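# Load one aluminum blank into vise, sort remaining blanks

## Task

Put a single plain-gray aluminum blank in the open vise so it rests on both loose low bars, which must not tip over. Its long side must be pressed flush to the fixed jaw (the end block without hoses) and its short end must touch the work stop (the short rod between the jaws). Any finished part must lie flat in the black outfeed tray with its pocket facing up. Every other blank, aluminum or brass, must finish entirely on the infeed plate (the one with short pins), not stacked on another blank and not sitting on a pin. Each blank must finish either in its original orientation or flipped over.

## Robot and tools

ROBOT. Two Franka FR3 arms, left_arm and right_arm, each with a Robotiq 140 two-finger gripper and a wrist camera. The left gripper's fingers can fold at a hinge. A part held in the outer quarter of the pads, near the tips, is squeezed normally. A part held nearer the palm may be held loosely, slip out, or be crushed harder than asked. Pressing those fingertips into a surface folds them easily unless the fingers are shut. The right gripper's fingers are rigid.

FRAMES. Scene frame: origin at table height midway between the nominal bases, +x out over the table, +z up, left_arm on the +y side. The cameras' image sides do not follow the arm names. Calibrated bases in the scene frame: left_arm at (+0.008, +0.343, +0.030) m, right_arm at (+0.048, -0.439, +0.030) m, both almost unrotated. Each arm's end_effector_position (metres) and end_effector_quat_wxyz are reported in that arm's own base frame. They can be off by a few centimetres. The gripper's fingers point along its +z axis and close along its y axis. The reported point lies between the closed pads. Fingertips reach about 33 mm past it when the gap is 40 mm or less, and about 9 mm past it when fully open.

ROW FORMAT. Every row is 20 numbers, each in [-1, 1]. The first 10 are for left_arm and the last 10 for right_arm. Each block of 10 is 7 joint numbers, then gripper position, force_limit and speed.
- Joint order: elbow, waist, upper arm roll, shoulder, wrist pitch, forearm roll, wrist roll.
- Joint numbers are offsets from the Joint targets held when the action (or move) began, not from the previous row.
- Scale: 1.0 equals 1.427 rad for elbow, waist, upper arm roll and shoulder; 3.044 rad for forearm roll; 2.596 rad for wrist pitch; 3.91 rad for wrist roll.
- Joint ranges in rad: waist ±2.901, shoulder ±1.836, upper arm roll ±2.901, elbow -3.077 to -0.117, forearm roll ±2.876, wrist pitch 0.440 to 4.622, wrist roll ±3.051.
- An action that would push a joint more than 0.018 rad past its range is rejected for both arms.
- Gripper position is an absolute setting, not an offset. +1 is open at 140 mm. The pads meet near -0.8. -1 closes until something blocks the fingers.
- force_limit runs from -1 (about 14 N) through 0 (about 40 N) to +1 (about 58 N).
- speed runs from -1 (about 30 mm/s) through 0 (140) to +1 (250). A faster close grips much harder.
- To leave a gripper unchanged, resend its last three gripper numbers, because 0 is itself a command.
- To re-command an arm's current Joint targets, send 0 for all seven of its joints.

TOOLS.
- execute_actions(actions, cameras): actions is a list of actions. Each action is a list of up to 15 rows, one row per 1/30 s step. A shorter action keeps its last row until 15 steps are done. An empty list just returns the current state. cameras picks which images come back: left out or ["all"] gives all, [] gives none.
- move(target, speed, blend, blocking, cameras): target is one row or a list of up to 15 rows. All of them are offsets from the same starting Joint targets. The joints travel together toward each target. speed is the top joint speed in rad/s, 0.01 to 2, default 0.5; give one value, or one per target. blend, in rad, rounds off corners between targets. With blocking=false the call returns after about 0.5 s and the motion keeps going. The move does not avoid obstacles or the other arm. Gripper numbers from later targets are applied only when the arms pause at that target. The result adds a move: line saying how the move ended (done, off_target, moving, held, fault), plus the worst joint error for each arm.
- wait(seconds 0 to 10): lets time pass while the last commands are held.
- stop(): brakes a running move; the fingers keep moving.
- zoom_image(camera, region [x0,y0,x1,y1] in pixels, at most 504x504): gives a closer view of cam_high, cam_left_wrist or cam_right_wrist. The image must be from the latest set returned.
- clear_fault(arm): clears a torque or force fault that a result has already reported.
- read_manual(section): returns licence texts only.
- finished_scene(scene): ends the current scene. It cannot be undone.

RESULTS. Each result gives, per arm:
- Joint positions, velocities and targets, in the joint order above, in rad and rad/s. Joint targets is the base for your next offsets.
- Joint torques, external joint torques, and flange force along the gripper axes. These are noisy and include the weight of anything held.
- Gripper data. object_status: 0 moving, 1 blocked while opening, 2 blocked while closing (a grip), 3 reached the commanded position or the pads met. position_measured is in counts: 3 open, 75 ≈ 100 mm, 139 ≈ 60 mm, 200 ≈ 20 mm, 230 closed. Confirm a grip by reading 2.
- To grip harder: raise force_limit, then nudge position (for example -1 to -0.98), or reopen a little and close faster.
- Other lines: "joint sent to its limit"; "joint command not followed" (the clearance check changed or withheld a command); MOTOR HOT; fault lines.

SAFETY.
- Each arm faults and halts at 40 N of outside force, held weight included. It also halts at contact-torque limits: 35 N m waist and shoulder, 32 upper arm roll, 30 elbow, 12 for the three wrist joints.
- Running a joint past its range also faults it, and so does turning a joint more than 10% over its speed limit. Stay more than 0.05 rad inside each end.
- Per step, joint targets cannot lead measured angles by more than a fixed amount. Targets that would move the hand more than 70 mm are scaled back.
- Do not drop or fling parts, release moving parts, slam or push hard, squeeze a part hard while it still rests on something, or let the arms strike each other.
- Nothing may finish off the table.
- Long holds with stretched-out arms overheat the motors and brake the arm.
- Parts may occasionally be tugged or nudged by outside disturbances.

Each tool is called after "Emit:" as a command line: name --argument value for each argument, lists and objects as JSON in quotes; but a table of rows of numbers goes row by row, as --pt "numbers of a row", without its own name.

## Session

Emit:
execute_actions --actions '[]'

Scene clock: 0.00 s.
left_arm: end_effector_position=(+0.1773, -0.2225, +0.2984) position_measured=3 object_status=3 end_effector_quat_wxyz=(-0.304, -0.357, +0.865, -0.182) | right_arm: end_effector_position=(+0.4602, +0.5841, +0.3235) position_measured=3 object_status=3 end_effector_quat_wxyz=(-0.361, +0.915, -0.176, -0.039)
Joint names: [elbow, waist, upper arm roll, shoulder, wrist pitch, forearm roll, wrist roll]
Joint positions: left_arm=[-2.711 -0.571 0.324 -0.837 1.675 -0.458 0.514] | right_arm=[-1.901 0.775 0.008 0.132 2.481 0.795 -0.941]
Joint velocities: within noise
Joint torques (N m): no reading
External joint torques (N m): no reading
Flange force (N): no reading
Joint targets: left_arm=[-2.711 -0.571 0.324 -0.837 1.675 -0.458 0.514] | right_arm=[-1.901 0.775 0.008 0.132 2.481 0.795 -0.941]
Tool commands: left_gripper/position=+1.0 left_gripper/force_limit=+1.0 left_gripper/speed=+1.0 right_gripper/position=+1.0 right_gripper/force_limit=+1.0 right_gripper/speed=+1.0

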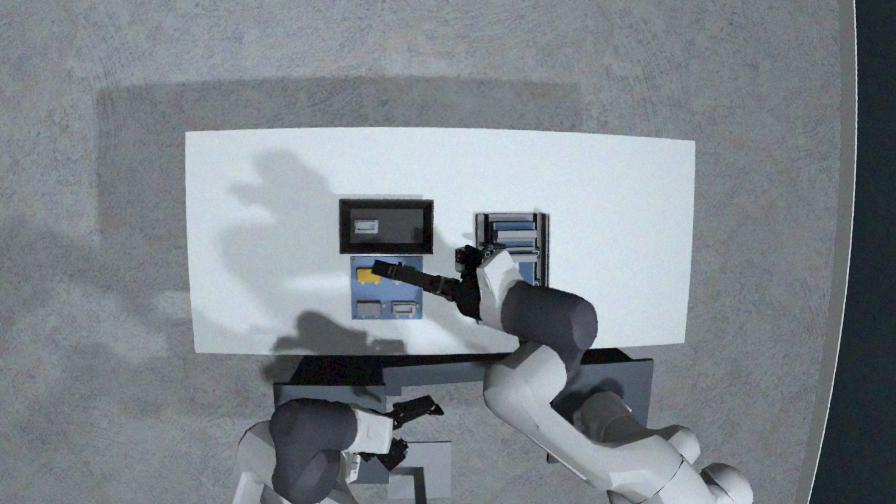

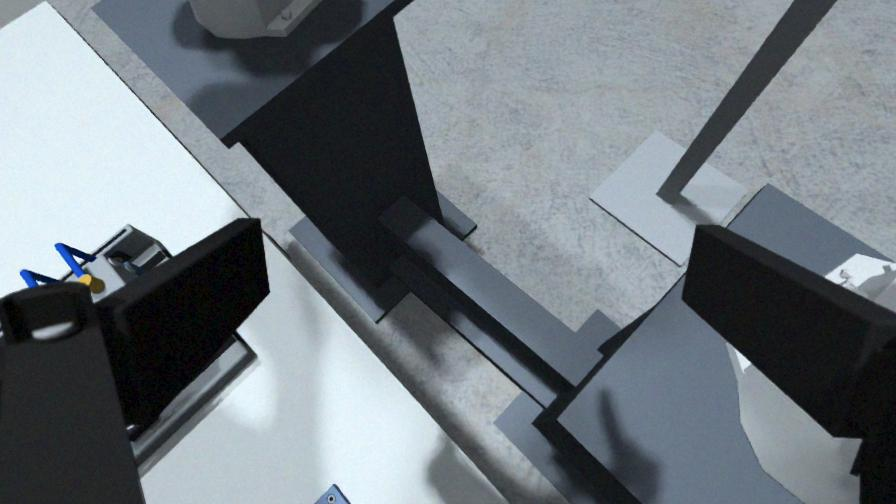

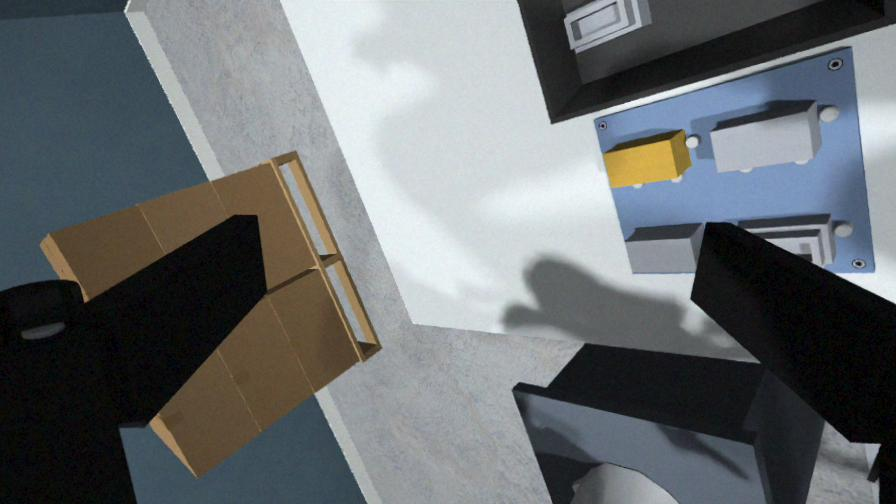

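Emit:
zoom_image --camera "cam_high" --region '[320, 180, 570, 340]'

Emit:
zoom_image --camera "cam_right_wrist" --region '[500, 0, 896, 300]'

Emit:
zoom_image --camera "cam_left_wrist" --region '[0, 200, 360, 504]'

Scaled by 2.016 from the camera's 896x504 image, which has a finer 1280x720 frame.

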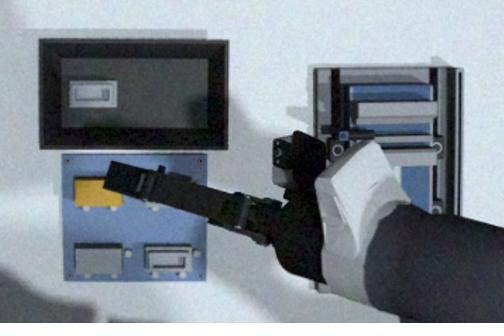

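Scaled by 1.273 from the camera's 896x504 image, which has a finer 1280x720 frame.

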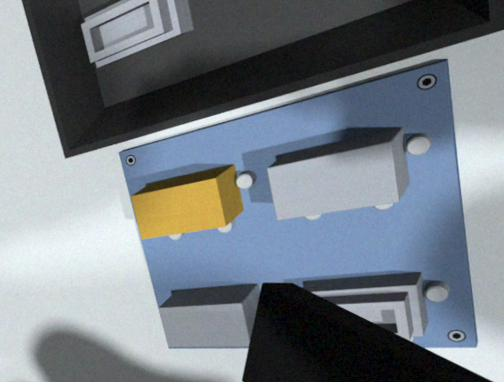

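Scaled by 1.400 from the camera's 896x504 image, which has a finer 1280x720 frame.

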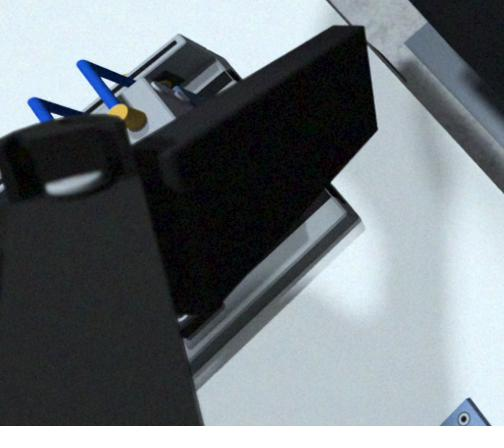

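Emit:
move --target '[0.3139, 0.5403, -0.2270, 0.2768, 0.0566, 0.1505, -0.4821, 1, -1, -1, -0.1962, -0.5431, -0.0056, -0.3364, -0.2496, -0.2612, -0.1611, 1, -1, -1]' --speed 1.0

Scene clock: 55.17 s.
left_arm: end_effector_position=(+0.4108, +0.0820, +0.3204) position_measured=3 object_status=3 end_effector_quat_wxyz=(+0.002, +1.000, -0.002, +0.000) | right_arm: end_effector_position=(+0.4520, +0.0007, +0.3207) position_measured=3 object_status=3 end_effector_quat_wxyz=(-0.002, +1.000, -0.003, +0.003)
Joint names: [elbow, waist, upper arm roll, shoulder, wrist pitch, forearm roll, wrist roll]
Joint positions: left_arm=[-2.264 0.199 0.001 -0.444 1.819 -0.004 -1.366] | right_arm=[-2.179 0.001 -0.002 -0.347 1.837 0.003 -1.567]
Joint velocities: left_arm=[-0.001 -0.001 0 -0.001 -0.001 -0.001 -0.007] | right_arm=[within noise]
Joint torques (N m): left_arm=[25.18 0.98 0.14 -16.58 2.96 1.24 -0.24] | right_arm=[26.12 -0.83 0.66 -20.61 2.37 0.51 -0.28]
External joint torques (N m): left_arm=[0.46 1.03 0.62 0.34 0.33 0.43 -0.24] | right_arm=[1.05 -0.84 0.97 0.05 -0.31 -0.35 -0.28]
Flange force (N): left_arm=[2.1 -1.9 -0.3] | right_arm=[3.1 0.1 -3.3]
Joint targets: left_arm=[-2.263 0.200 0.000 -0.443 1.822 0.000 -1.371] | right_arm=[-2.181 0.000 0.000 -0.348 1.833 0.000 -1.571]
move: done
camera_calibration:
cam_left_wrist: T_world_to_cam=[[-0.00531116, -0.999972, 0.00528024, 0.0895259], [-0.940962, 0.00678486, 0.338445, 0.285696], [-0.338472, -0.00317096, -0.940971, 0.583674], [0, 0, 0, 1]] pos_world=[0.466861, 0.0894358, 0.452055]
cam_right_wrist: T_world_to_cam=[[0.0122251, -0.999866, -0.0108651, 0.00807068], [-0.939723, -0.0152017, 0.341598, 0.319374], [-0.341718, 0.00603415, -0.939783, 0.591347], [0, 0, 0, 1]] pos_world=[0.502098, 0.00935636, 0.446728]

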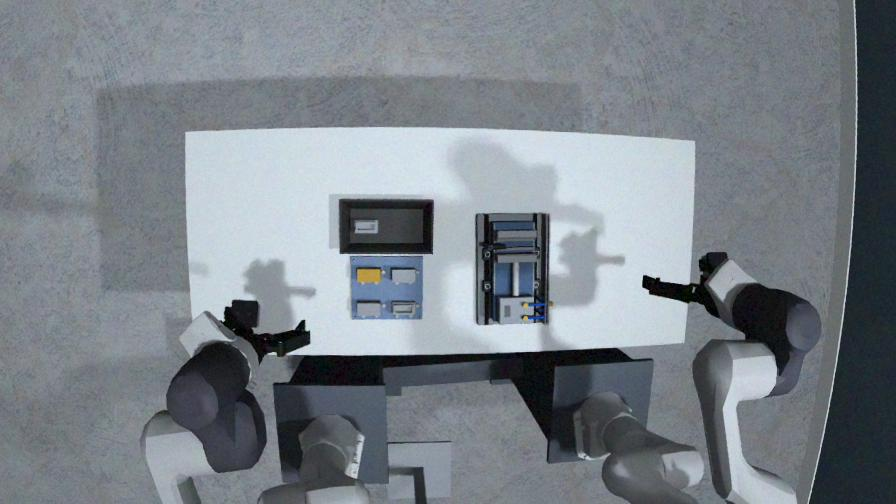

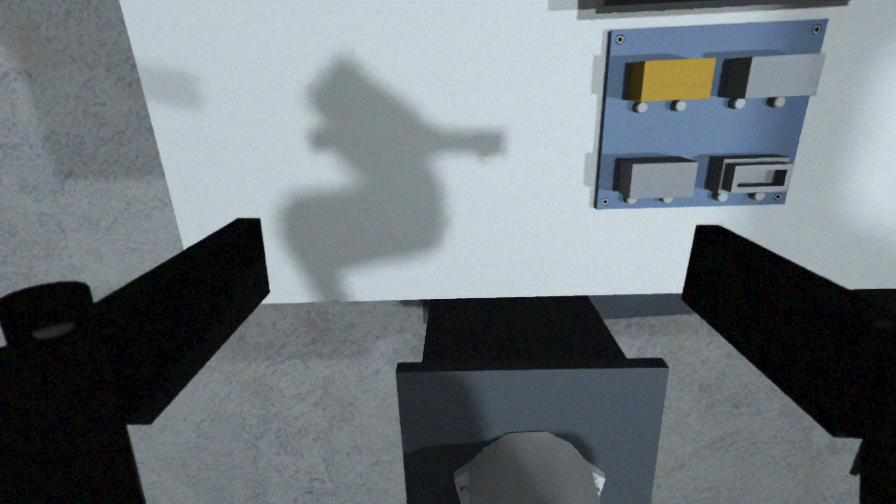

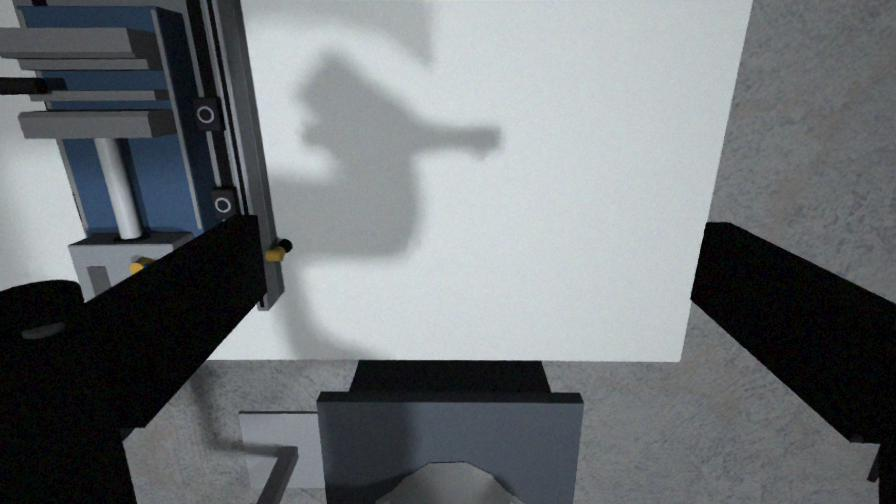

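Emit:
zoom_image --camera "cam_high" --region '[330, 190, 450, 330]'

Emit:
zoom_image --camera "cam_high" --region '[460, 200, 570, 335]'

Emit:
zoom_image --camera "cam_left_wrist" --region '[560, 0, 896, 240]'

Emit:
zoom_image --camera "cam_right_wrist" --region '[0, 0, 320, 320]'

Scaled by 3.600 from the camera's 896x504 image, which has a finer 1280x720 frame.

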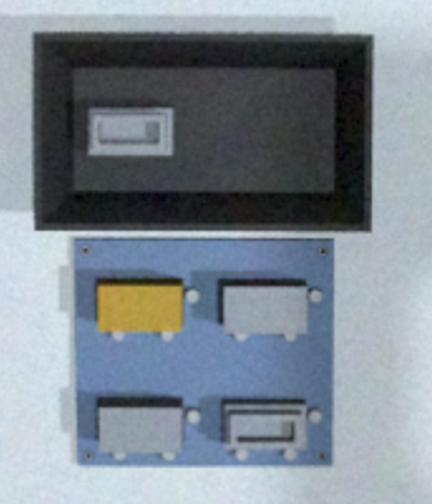

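Scaled by 3.733 from the camera's 896x504 image, which has a finer 1280x720 frame.

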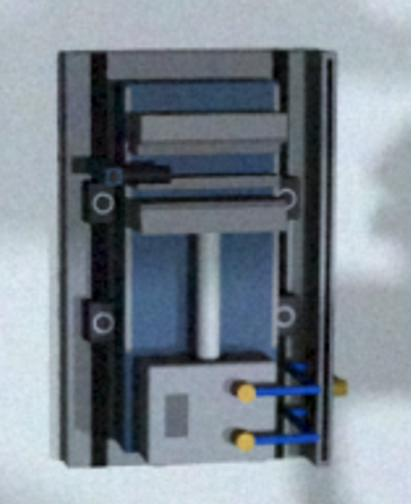

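Scaled by 1.500 from the camera's 896x504 image, which has a finer 1280x720 frame.

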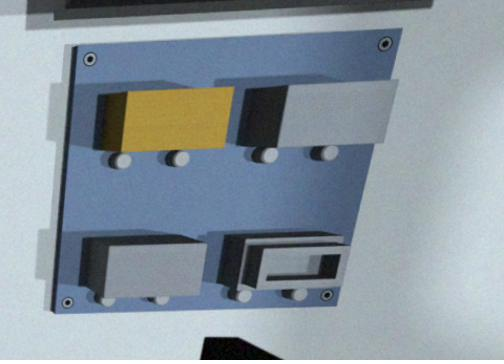

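Scaled by 1.575 from the camera's 896x504 image, which has a finer 1280x720 frame.

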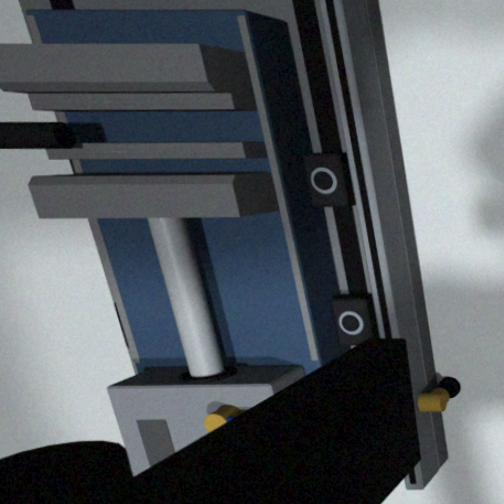

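Emit:
move --target '[-0.0280, -0.4590, 0, 0.2176, 0.1342, 0, 0.2302, 1, -1, -1, 0.2166, 0.3270, 0, 0.4184, 0.1109, 0, 0.1194, 1, -1, -1]' --speed 0.8

Scene clock: 139.80 s.
left_arm: end_effector_position=(+0.4407, -0.2162, +0.1901) position_measured=3 object_status=3 end_effector_quat_wxyz=(+0.001, +0.715, -0.699, -0.001) | right_arm: end_effector_position=(+0.5482, +0.2775, +0.1689) position_measured=3 object_status=3 end_effector_quat_wxyz=(+0.000, +1.000, +0.002, -0.003)
Joint names: [elbow, waist, upper arm roll, shoulder, wrist pitch, forearm roll, wrist roll]
Joint positions: left_arm=[-2.303 -0.453 -0.002 -0.133 2.168 -0.003 -0.476] | right_arm=[-1.873 0.466 0.001 0.249 2.117 0.002 -1.108]
Joint velocities: left_arm=[-0.001 0 0 0 0 -0.001 0.005] | right_arm=[within noise]
Joint torques (N m): left_arm=[23.71 0.24 1.1 -26.67 2.94 0.87 0.18] | right_arm=[25.8 -0.3 0.7 -39.96 2.84 0.48 0.01]
External joint torques (N m): left_arm=[0.2 0.13 1.1 0 0.35 0.24 0.18] | right_arm=[1.82 -0.3 0.45 0.14 0.21 -0.23 0.01]
Flange force (N): left_arm=[-1.3 -1.3 0.6] | right_arm=[6.9 -3.5 -1.7]
Joint targets: left_arm=[-2.303 -0.455 0.000 -0.132 2.170 0.000 -0.471] | right_arm=[-1.872 0.466 0.000 0.248 2.121 0.000 -1.104]
move: done
camera_calibration:
cam_left_wrist: T_world_to_cam=[[-0.999751, -0.0219819, 0.00387022, 0.442091], [-0.0193873, 0.941156, 0.337416, 0.155997], [-0.0110595, 0.337256, -0.941348, 0.399635], [0, 0, 0, 1]] pos_world=[0.449425, -0.271879, 0.321848]
cam_right_wrist: T_world_to_cam=[[0.0206292, -0.999761, -0.0072442, 0.276811], [-0.935655, -0.0218587, 0.35224, 0.463602], [-0.352314, -0.000488347, -0.935882, 0.486867], [0, 0, 0, 1]] pos_world=[0.599591, 0.287117, 0.294356]

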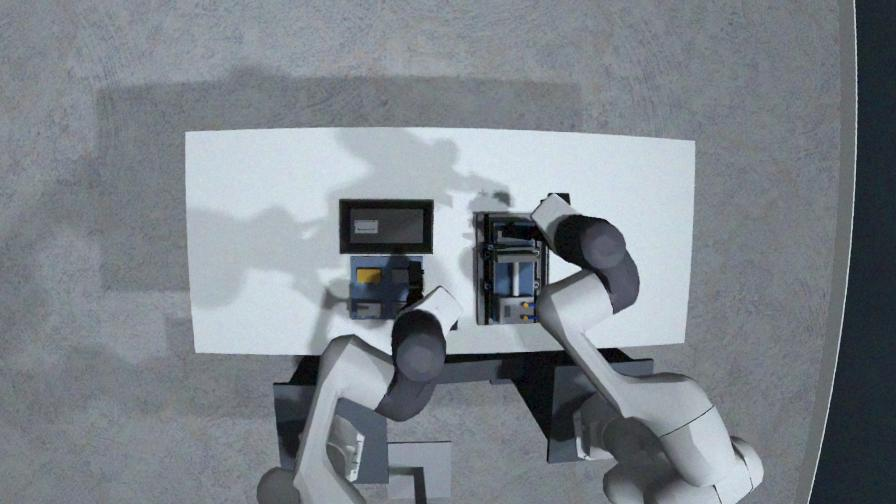

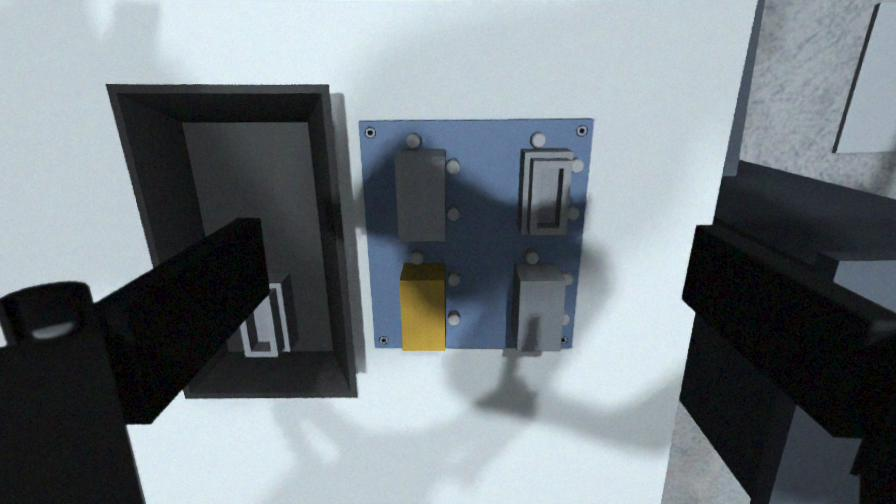

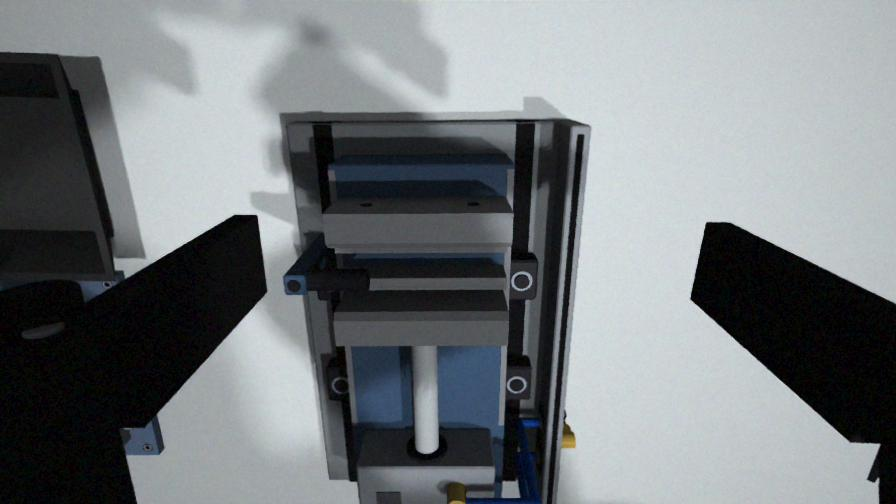

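Emit:
zoom_image --camera "cam_right_wrist" --region '[270, 100, 600, 350]'

Emit:
zoom_image --camera "cam_left_wrist" --region '[350, 100, 610, 360]'

Emit:
zoom_image --camera "cam_left_wrist" --region '[100, 70, 370, 410]'

Scaled by 1.527 from the camera's 896x504 image, which has a finer 1280x720 frame.

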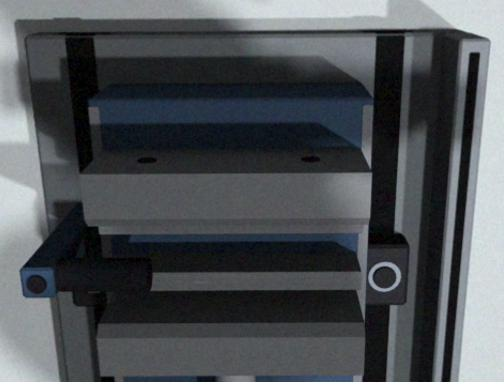

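Scaled by 1.938 from the camera's 896x504 image, which has a finer 1280x720 frame.

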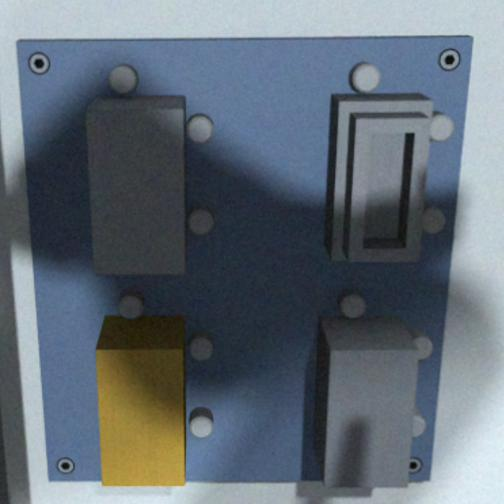

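Scaled by 1.482 from the camera's 896x504 image, which has a finer 1280x720 frame.

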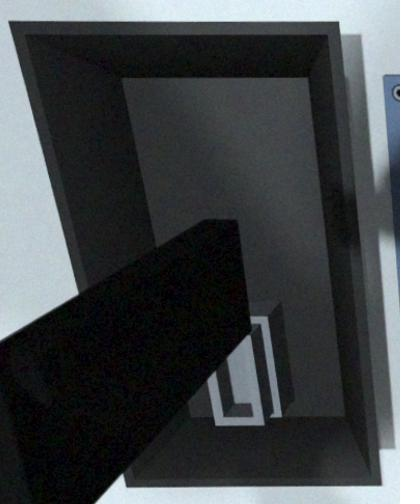

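Emit:
move --target '[-0.2043, -0.0275, 0, -0.0582, 0.0807, 0, -0.0100, 1, -1, -1, -0.2071, -0.0484, 0, -0.1074, 0.0544, 0, 0.3824, 1, -1, -1]' --speed 0.8

Scene clock: 197.07 s.
left_arm: end_effector_position=(+0.3745, -0.2021, +0.1195) position_measured=3 object_status=3 end_effector_quat_wxyz=(+0.001, +0.712, -0.702, -0.001) | right_arm: end_effector_position=(+0.5043, +0.2137, +0.1394) position_measured=3 object_status=3 end_effector_quat_wxyz=(+0.002, +0.711, -0.703, -0.002)
Joint names: [elbow, waist, upper arm roll, shoulder, wrist pitch, forearm roll, wrist roll]
Joint positions: left_arm=[-2.593 -0.492 -0.002 -0.213 2.377 -0.003 -0.506] | right_arm=[-2.166 0.399 0.001 0.097 2.258 0.002 0.387]
Joint velocities: left_arm=[within noise] | right_arm=[0 0.001 0 0 0.001 0.003 0.006]
Joint torques (N m): left_arm=[21.42 0.21 0.9 -22.44 2.92 0.76 -0.16] | right_arm=[23.9 -0.73 0.68 -34.08 2.73 0.35 0.04]
External joint torques (N m): left_arm=[-0.17 0.17 1.04 -0.49 0.32 0.24 -0.16] | right_arm=[0.96 -0.67 0.65 0.09 0.19 -0.23 0.04]
Flange force (N): left_arm=[-2.2 1.1 0.1] | right_arm=[-1.3 -3.3 -0.4]
Joint targets: left_arm=[-2.594 -0.494 0.000 -0.215 2.380 0.000 -0.510] | right_arm=[-2.167 0.397 0.000 0.095 2.262 0.000 0.392]
move: done
camera_calibration:
cam_left_wrist: T_world_to_cam=[[-0.999893, -0.013984, 0.00437866, 0.3781], [-0.0116782, 0.940956, 0.338329, 0.162196], [-0.00885132, 0.338241, -0.941018, 0.327019], [0, 0, 0, 1]] pos_world=[0.382848, -0.257943, 0.251199]
cam_right_wrist: T_world_to_cam=[[-0.999573, -0.0290661, -0.00289175, 0.520143], [-0.0282641, 0.937482, 0.346884, -0.230374], [-0.0073716, 0.346817, -0.937904, 0.195835], [0, 0, 0, 1]] pos_world=[0.514853, 0.163171, 0.265092]

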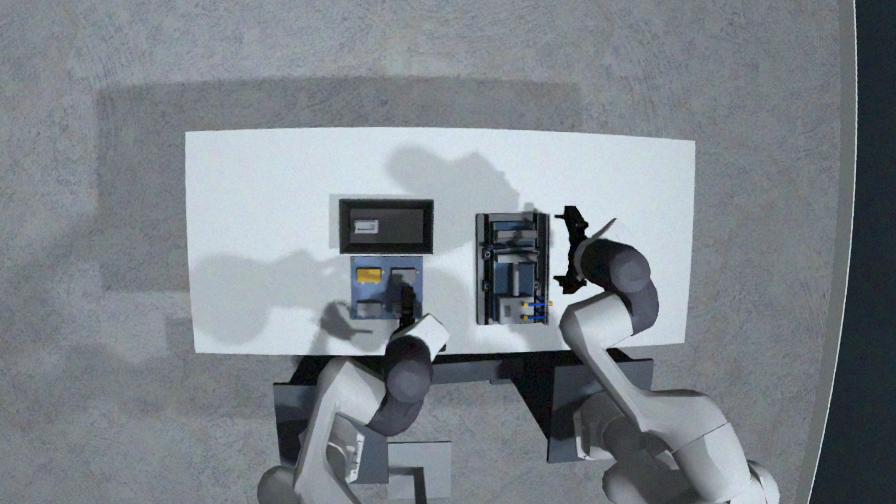

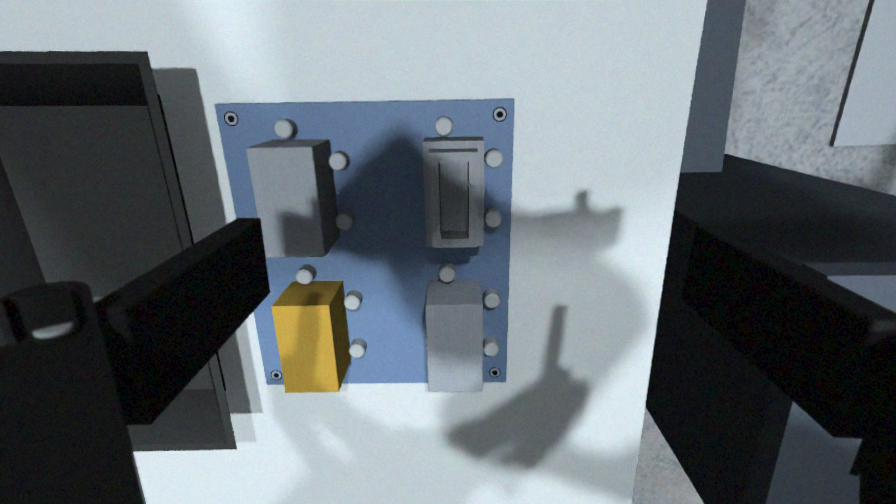

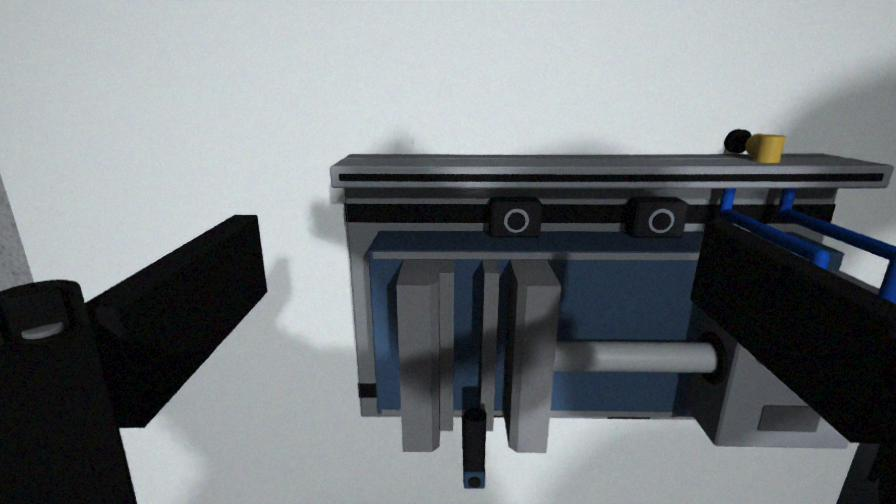

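Emit:
zoom_image --camera "cam_right_wrist" --region '[350, 220, 610, 500]'

Emit:
zoom_image --camera "cam_left_wrist" --region '[380, 80, 540, 280]'

Emit:
zoom_image --camera "cam_left_wrist" --region '[220, 90, 520, 400]'

Scaled by 1.800 from the camera's 896x504 image, which has a finer 1280x720 frame.

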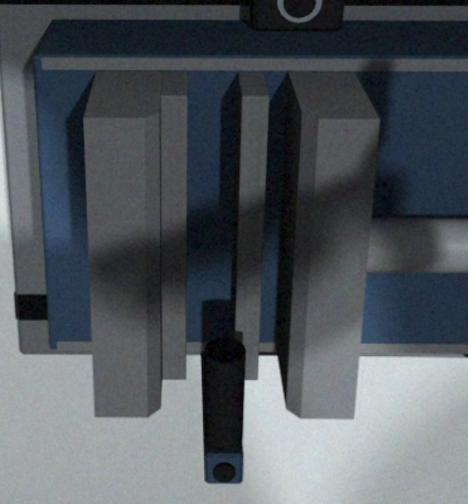

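Scaled by 2.520 from the camera's 896x504 image, which has a finer 1280x720 frame.

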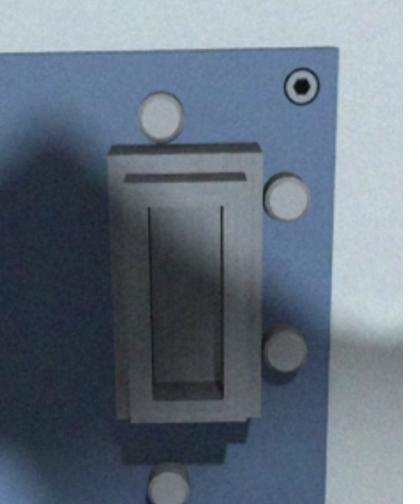

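Scaled by 1.626 from the camera's 896x504 image, which has a finer 1280x720 frame.

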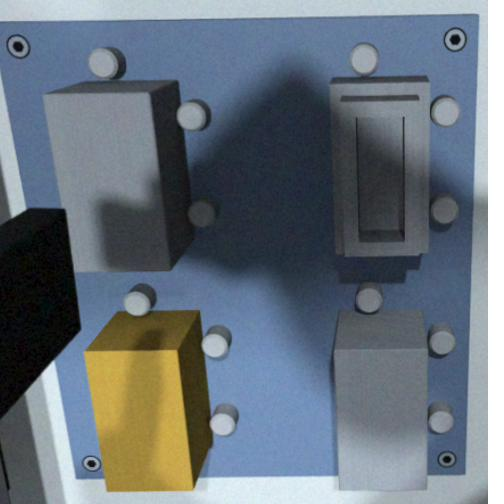

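Emit:
zoom_image --camera "cam_right_wrist" --region '[380, 240, 580, 360]'

Emit:
zoom_image --camera "cam_right_wrist" --region '[380, 360, 580, 500]'

Scaled by 2.520 from the camera's 896x504 image, which has a finer 1280x720 frame.

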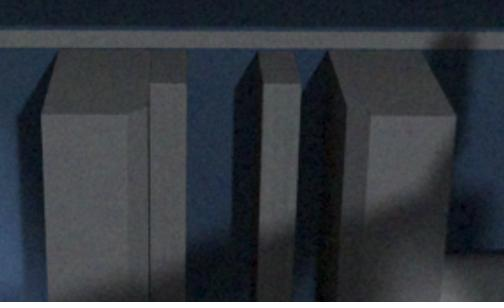

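Scaled by 2.520 from the camera's 896x504 image, which has a finer 1280x720 frame.

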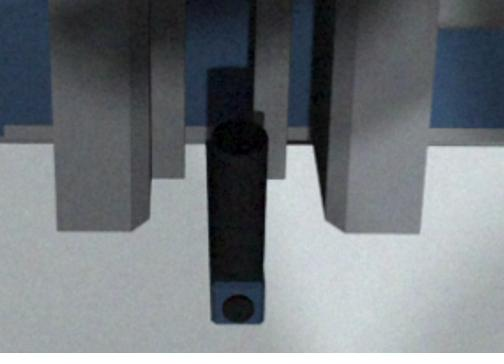

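Emit:
move --target '[-0.0227, 0.0109, 0, 0.1036, 0.0691, 0, 0.0004, -0.08, -1, 0, 0, 0, 0, 0, 0, 0, 0, 1, -1, -1]' --speed 0.4

Emit:
zoom_image --camera "cam_left_wrist" --region '[220, 90, 720, 400]'

Emit:
zoom_image --camera "cam_right_wrist" --region '[220, 180, 320, 320]'

Emit:
zoom_image --camera "cam_right_wrist" --region '[640, 180, 740, 320]'

Scene clock: 320.20 s.
left_arm: end_effector_position=(+0.3796, -0.1986, +0.0603) position_measured=139 object_status=3 end_effector_quat_wxyz=(+0.001, +0.717, -0.697, -0.001) | right_arm: end_effector_position=(+0.5043, +0.2137, +0.1393) position_measured=3 object_status=3 end_effector_quat_wxyz=(+0.001, +0.711, -0.704, -0.002)
Joint names: [elbow, waist, upper arm roll, shoulder, wrist pitch, forearm roll, wrist roll]
Joint positions: left_arm=[-2.627 -0.48 -0.001 -0.069 2.556 -0.003 -0.506] | right_arm=[-2.166 0.399 0.001 0.097 2.258 0.002 0.389]
Joint velocities: left_arm=[0 0 0.001 -0.001 0.004 -0.001 0.001] | right_arm=[within noise]
Joint torques (N m): left_arm=[19.34 0.96 0.96 -24.35 2.96 0.66 -0.12] | right_arm=[24.09 -0.72 0.67 -34 2.68 0.37 0.11]
External joint torques (N m): left_arm=[0.02 1.05 1.11 0.38 0.36 0.23 -0.12] | right_arm=[1.17 -0.63 0.67 0.02 0.14 -0.21 0.11]
Flange force (N): left_arm=[-1.6 -1.9 2.0] | right_arm=[-1.7 -3.8 -0.8]
Joint targets: left_arm=[-2.627 -0.478 0.000 -0.067 2.559 0.000 -0.508] | right_arm=[-2.167 0.397 0.000 0.095 2.262 0.000 0.392]
move: done
camera_calibration:
cam_left_wrist: T_world_to_cam=[[-0.999629, -0.0270077, 0.00351475, 0.380896], [-0.0242291, 0.940789, 0.338125, 0.183765], [-0.0124386, 0.337914, -0.941095, 0.271458], [0, 0, 0, 1]] pos_world=[0.388583, -0.254327, 0.191993]
cam_right_wrist: T_world_to_cam=[[-0.999627, -0.0271272, -0.00310056, 0.519805], [-0.0265177, 0.937511, 0.346944, -0.231242], [-0.0065048, 0.346896, -0.937881, 0.195365], [0, 0, 0, 1]] pos_world=[0.51475, 0.163122, 0.265069]

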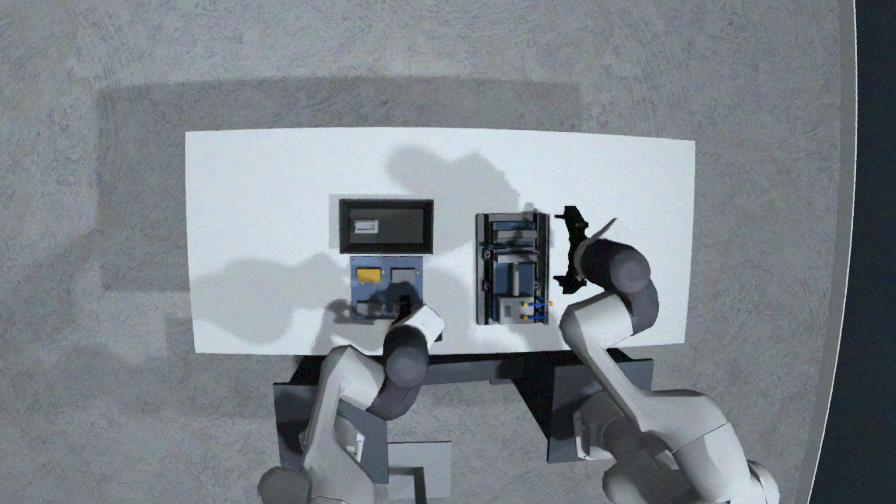

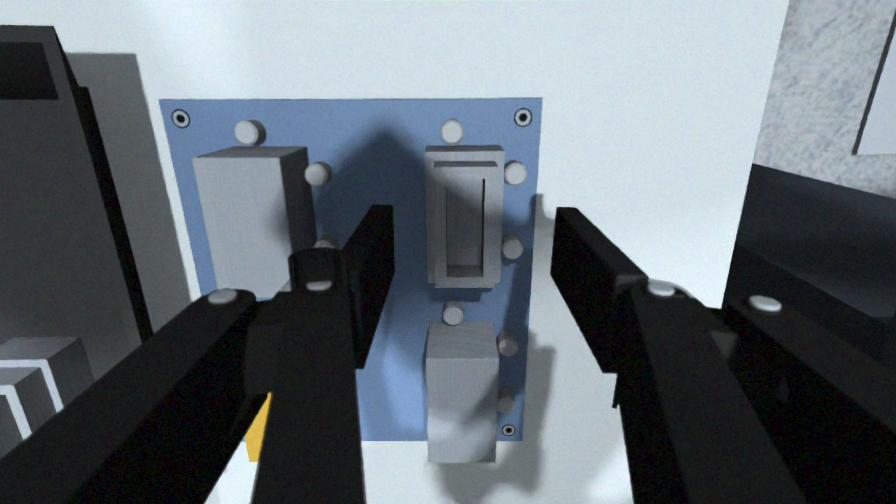

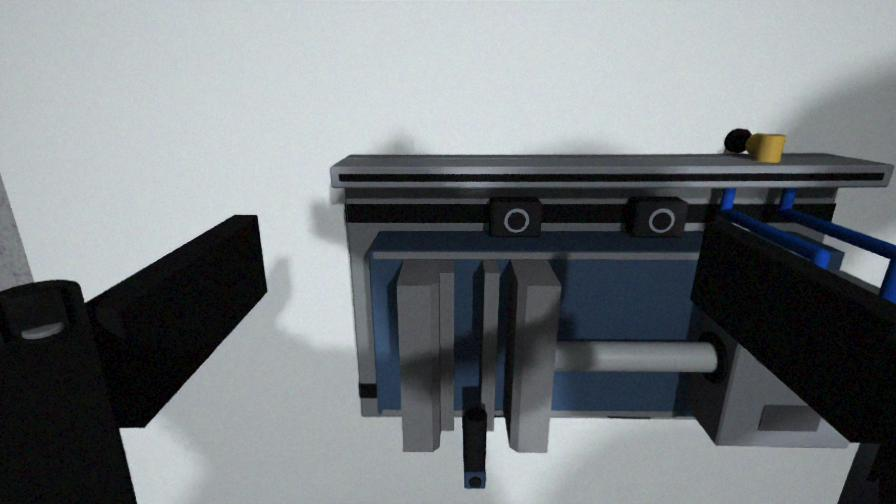

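Scaled by 1.008 from the camera's 896x504 image, which has a finer 1280x720 frame.

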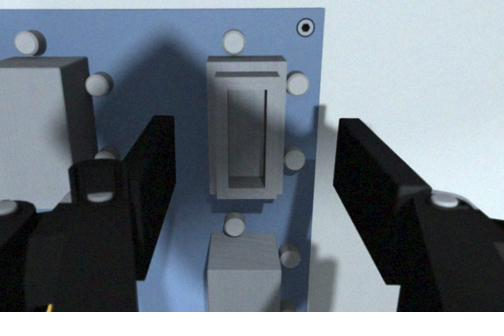

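Scaled by 3.600 from the camera's 896x504 image, which has a finer 1280x720 frame.

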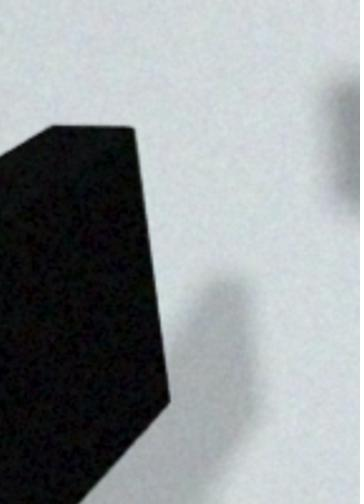

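Scaled by 3.600 from the camera's 896x504 image, which has a finer 1280x720 frame.

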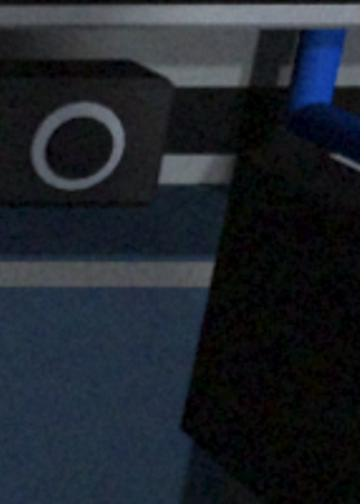

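Emit:
zoom_image --camera "cam_left_wrist" --region '[360, 130, 600, 310]'

Scaled by 2.100 from the camera's 896x504 image, which has a finer 1280x720 frame.

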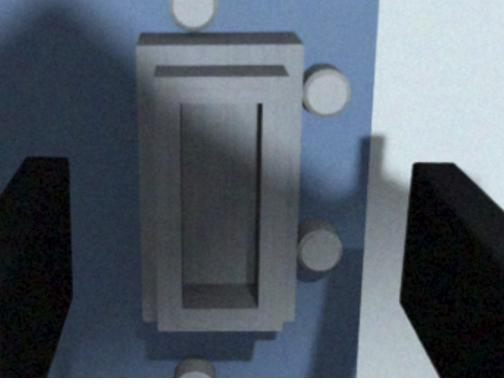

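Emit:
move --target '[-0.0006, -0.0018, 0, 0.0483, 0.0272, 0, -0.0055, -0.08, -1, 0, 0, 0, 0, 0, 0, 0, 0, 1, -1, -1]' --speed 0.1 --cameras '["cam_left_wrist"]'

Emit:
zoom_image --camera "cam_left_wrist" --region '[340, 130, 620, 340]'

Scene clock: 354.47 s.
left_arm: end_effector_position=(+0.3821, -0.1999, +0.0368) position_measured=139 object_status=3 end_effector_quat_wxyz=(+0.001, +0.723, -0.691, +0.000) | right_arm: end_effector_position=(+0.5043, +0.2137, +0.1393) position_measured=3 object_status=3 end_effector_quat_wxyz=(+0.001, +0.711, -0.704, -0.002)
Joint names: [elbow, waist, upper arm roll, shoulder, wrist pitch, forearm roll, wrist roll]
Joint positions: left_arm=[-2.627 -0.48 -0.001 0 2.626 -0.003 -0.525] | right_arm=[-2.166 0.399 0.001 0.097 2.259 0.002 0.389]
Joint velocities: left_arm=[0 0 0 -0.001 0.004 0 -0.005] | right_arm=[within noise]
Joint torques (N m): left_arm=[18.27 0.49 1.03 -25.48 2.91 0.61 -0.16] | right_arm=[24.16 -0.68 0.64 -34.04 2.67 0.35 0.1]
External joint torques (N m): left_arm=[-0.07 0.5 1.04 0.63 0.29 0.22 -0.16] | right_arm=[1.31 -0.6 0.64 -0.01 0.15 -0.22 0.1]
Flange force (N): left_arm=[-0.7 -1.7 2.6] | right_arm=[-1.9 -4.2 -0.9]
Joint targets: left_arm=[-2.628 -0.481 0.000 0.002 2.630 0.000 -0.530] | right_arm=[-2.167 0.397 0.000 0.095 2.262 0.000 0.392]
move: done
camera_calibration:
cam_left_wrist: T_world_to_cam=[[-0.998959, -0.0455819, 0.0020312, 0.379558], [-0.0422235, 0.940394, 0.337455, 0.199737], [-0.017292, 0.337018, -0.941339, 0.251548], [0, 0, 0, 1]] pos_world=[0.391946, -0.255306, 0.168619]
Images, in order (width x height): cam_left_wrist 896x504.

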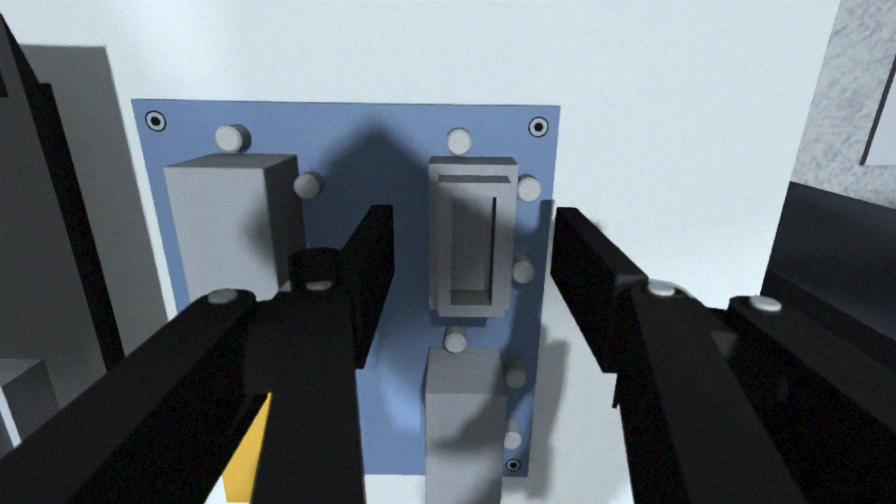

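Scaled by 1.800 from the camera's 896x504 image, which has a finer 1280x720 frame.

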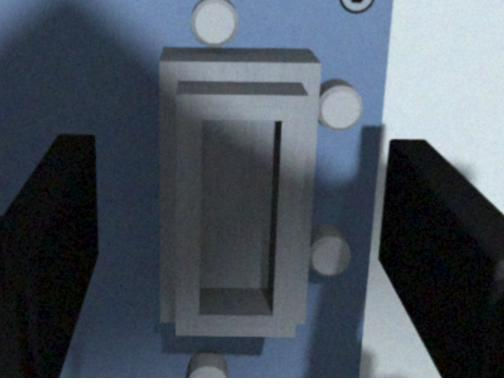

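Emit:
move --pt "-0.0035 0.0046 0 0.0060 0.0052 0 0.0018 -0.08 -1 0 0 0 0 0 0 0 0 1 -1 -1" --pt "-0.0035 0.0046 0 0.0060 0.0052 0 0.0018 -1 -0.05 -1 0 0 0 0 0 0 0 1 -1 -1" --speed 0.1 --cameras '["cam_left_wrist"]'

Scene clock: 377.70 s.
left_arm: end_effector_position=(+0.3822, -0.1979, +0.0328) position_measured=193 object_status=0 end_effector_quat_wxyz=(+0.001, +0.725, -0.689, +0.001) | right_arm: end_effector_position=(+0.5043, +0.2137, +0.1393) position_measured=3 object_status=3 end_effector_quat_wxyz=(+0.001, +0.711, -0.704, -0.002)
Joint names: [elbow, waist, upper arm roll, shoulder, wrist pitch, forearm roll, wrist roll]
Joint positions: left_arm=[-2.632 -0.476 -0.001 0.009 2.641 -0.003 -0.526] | right_arm=[-2.166 0.399 0.001 0.096 2.259 0.002 0.389]
Joint velocities: within noise
Joint torques (N m): left_arm=[17.07 0.91 1.01 -24.26 2.91 0.61 0.15] | right_arm=[24.21 -0.65 0.69 -33.95 2.66 0.34 0.06]
External joint torques (N m): left_arm=[-1 0.93 1.02 1.87 0.3 0.24 0.15] | right_arm=[1.2 -0.53 0.72 0.26 0.11 -0.23 0.06]
Flange force (N): left_arm=[-1.7 -2.2 6.3] | right_arm=[-2.1 -4.5 -0.6]
Joint targets: left_arm=[-2.633 -0.474 0.000 0.010 2.643 0.000 -0.523] | right_arm=[-2.167 0.397 0.000 0.095 2.262 0.000 0.392]
move: done
camera_calibration:
cam_left_wrist: T_world_to_cam=[[-0.998722, -0.0505402, 0.000884839, 0.378718], [-0.0472887, 0.940366, 0.336861, 0.201253], [-0.0178571, 0.336389, -0.941554, 0.247206], [0, 0, 0, 1]] pos_world=[0.392165, -0.253268, 0.164628]
Images, in order (width x height): cam_left_wrist 896x504.

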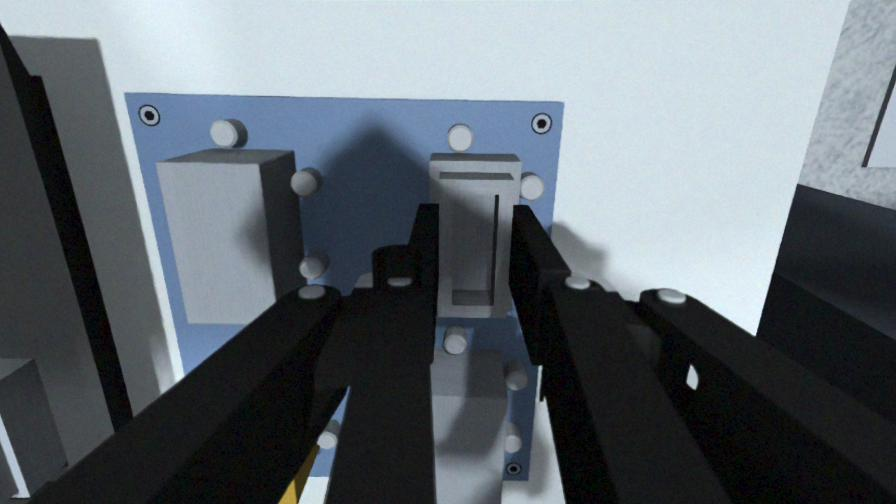

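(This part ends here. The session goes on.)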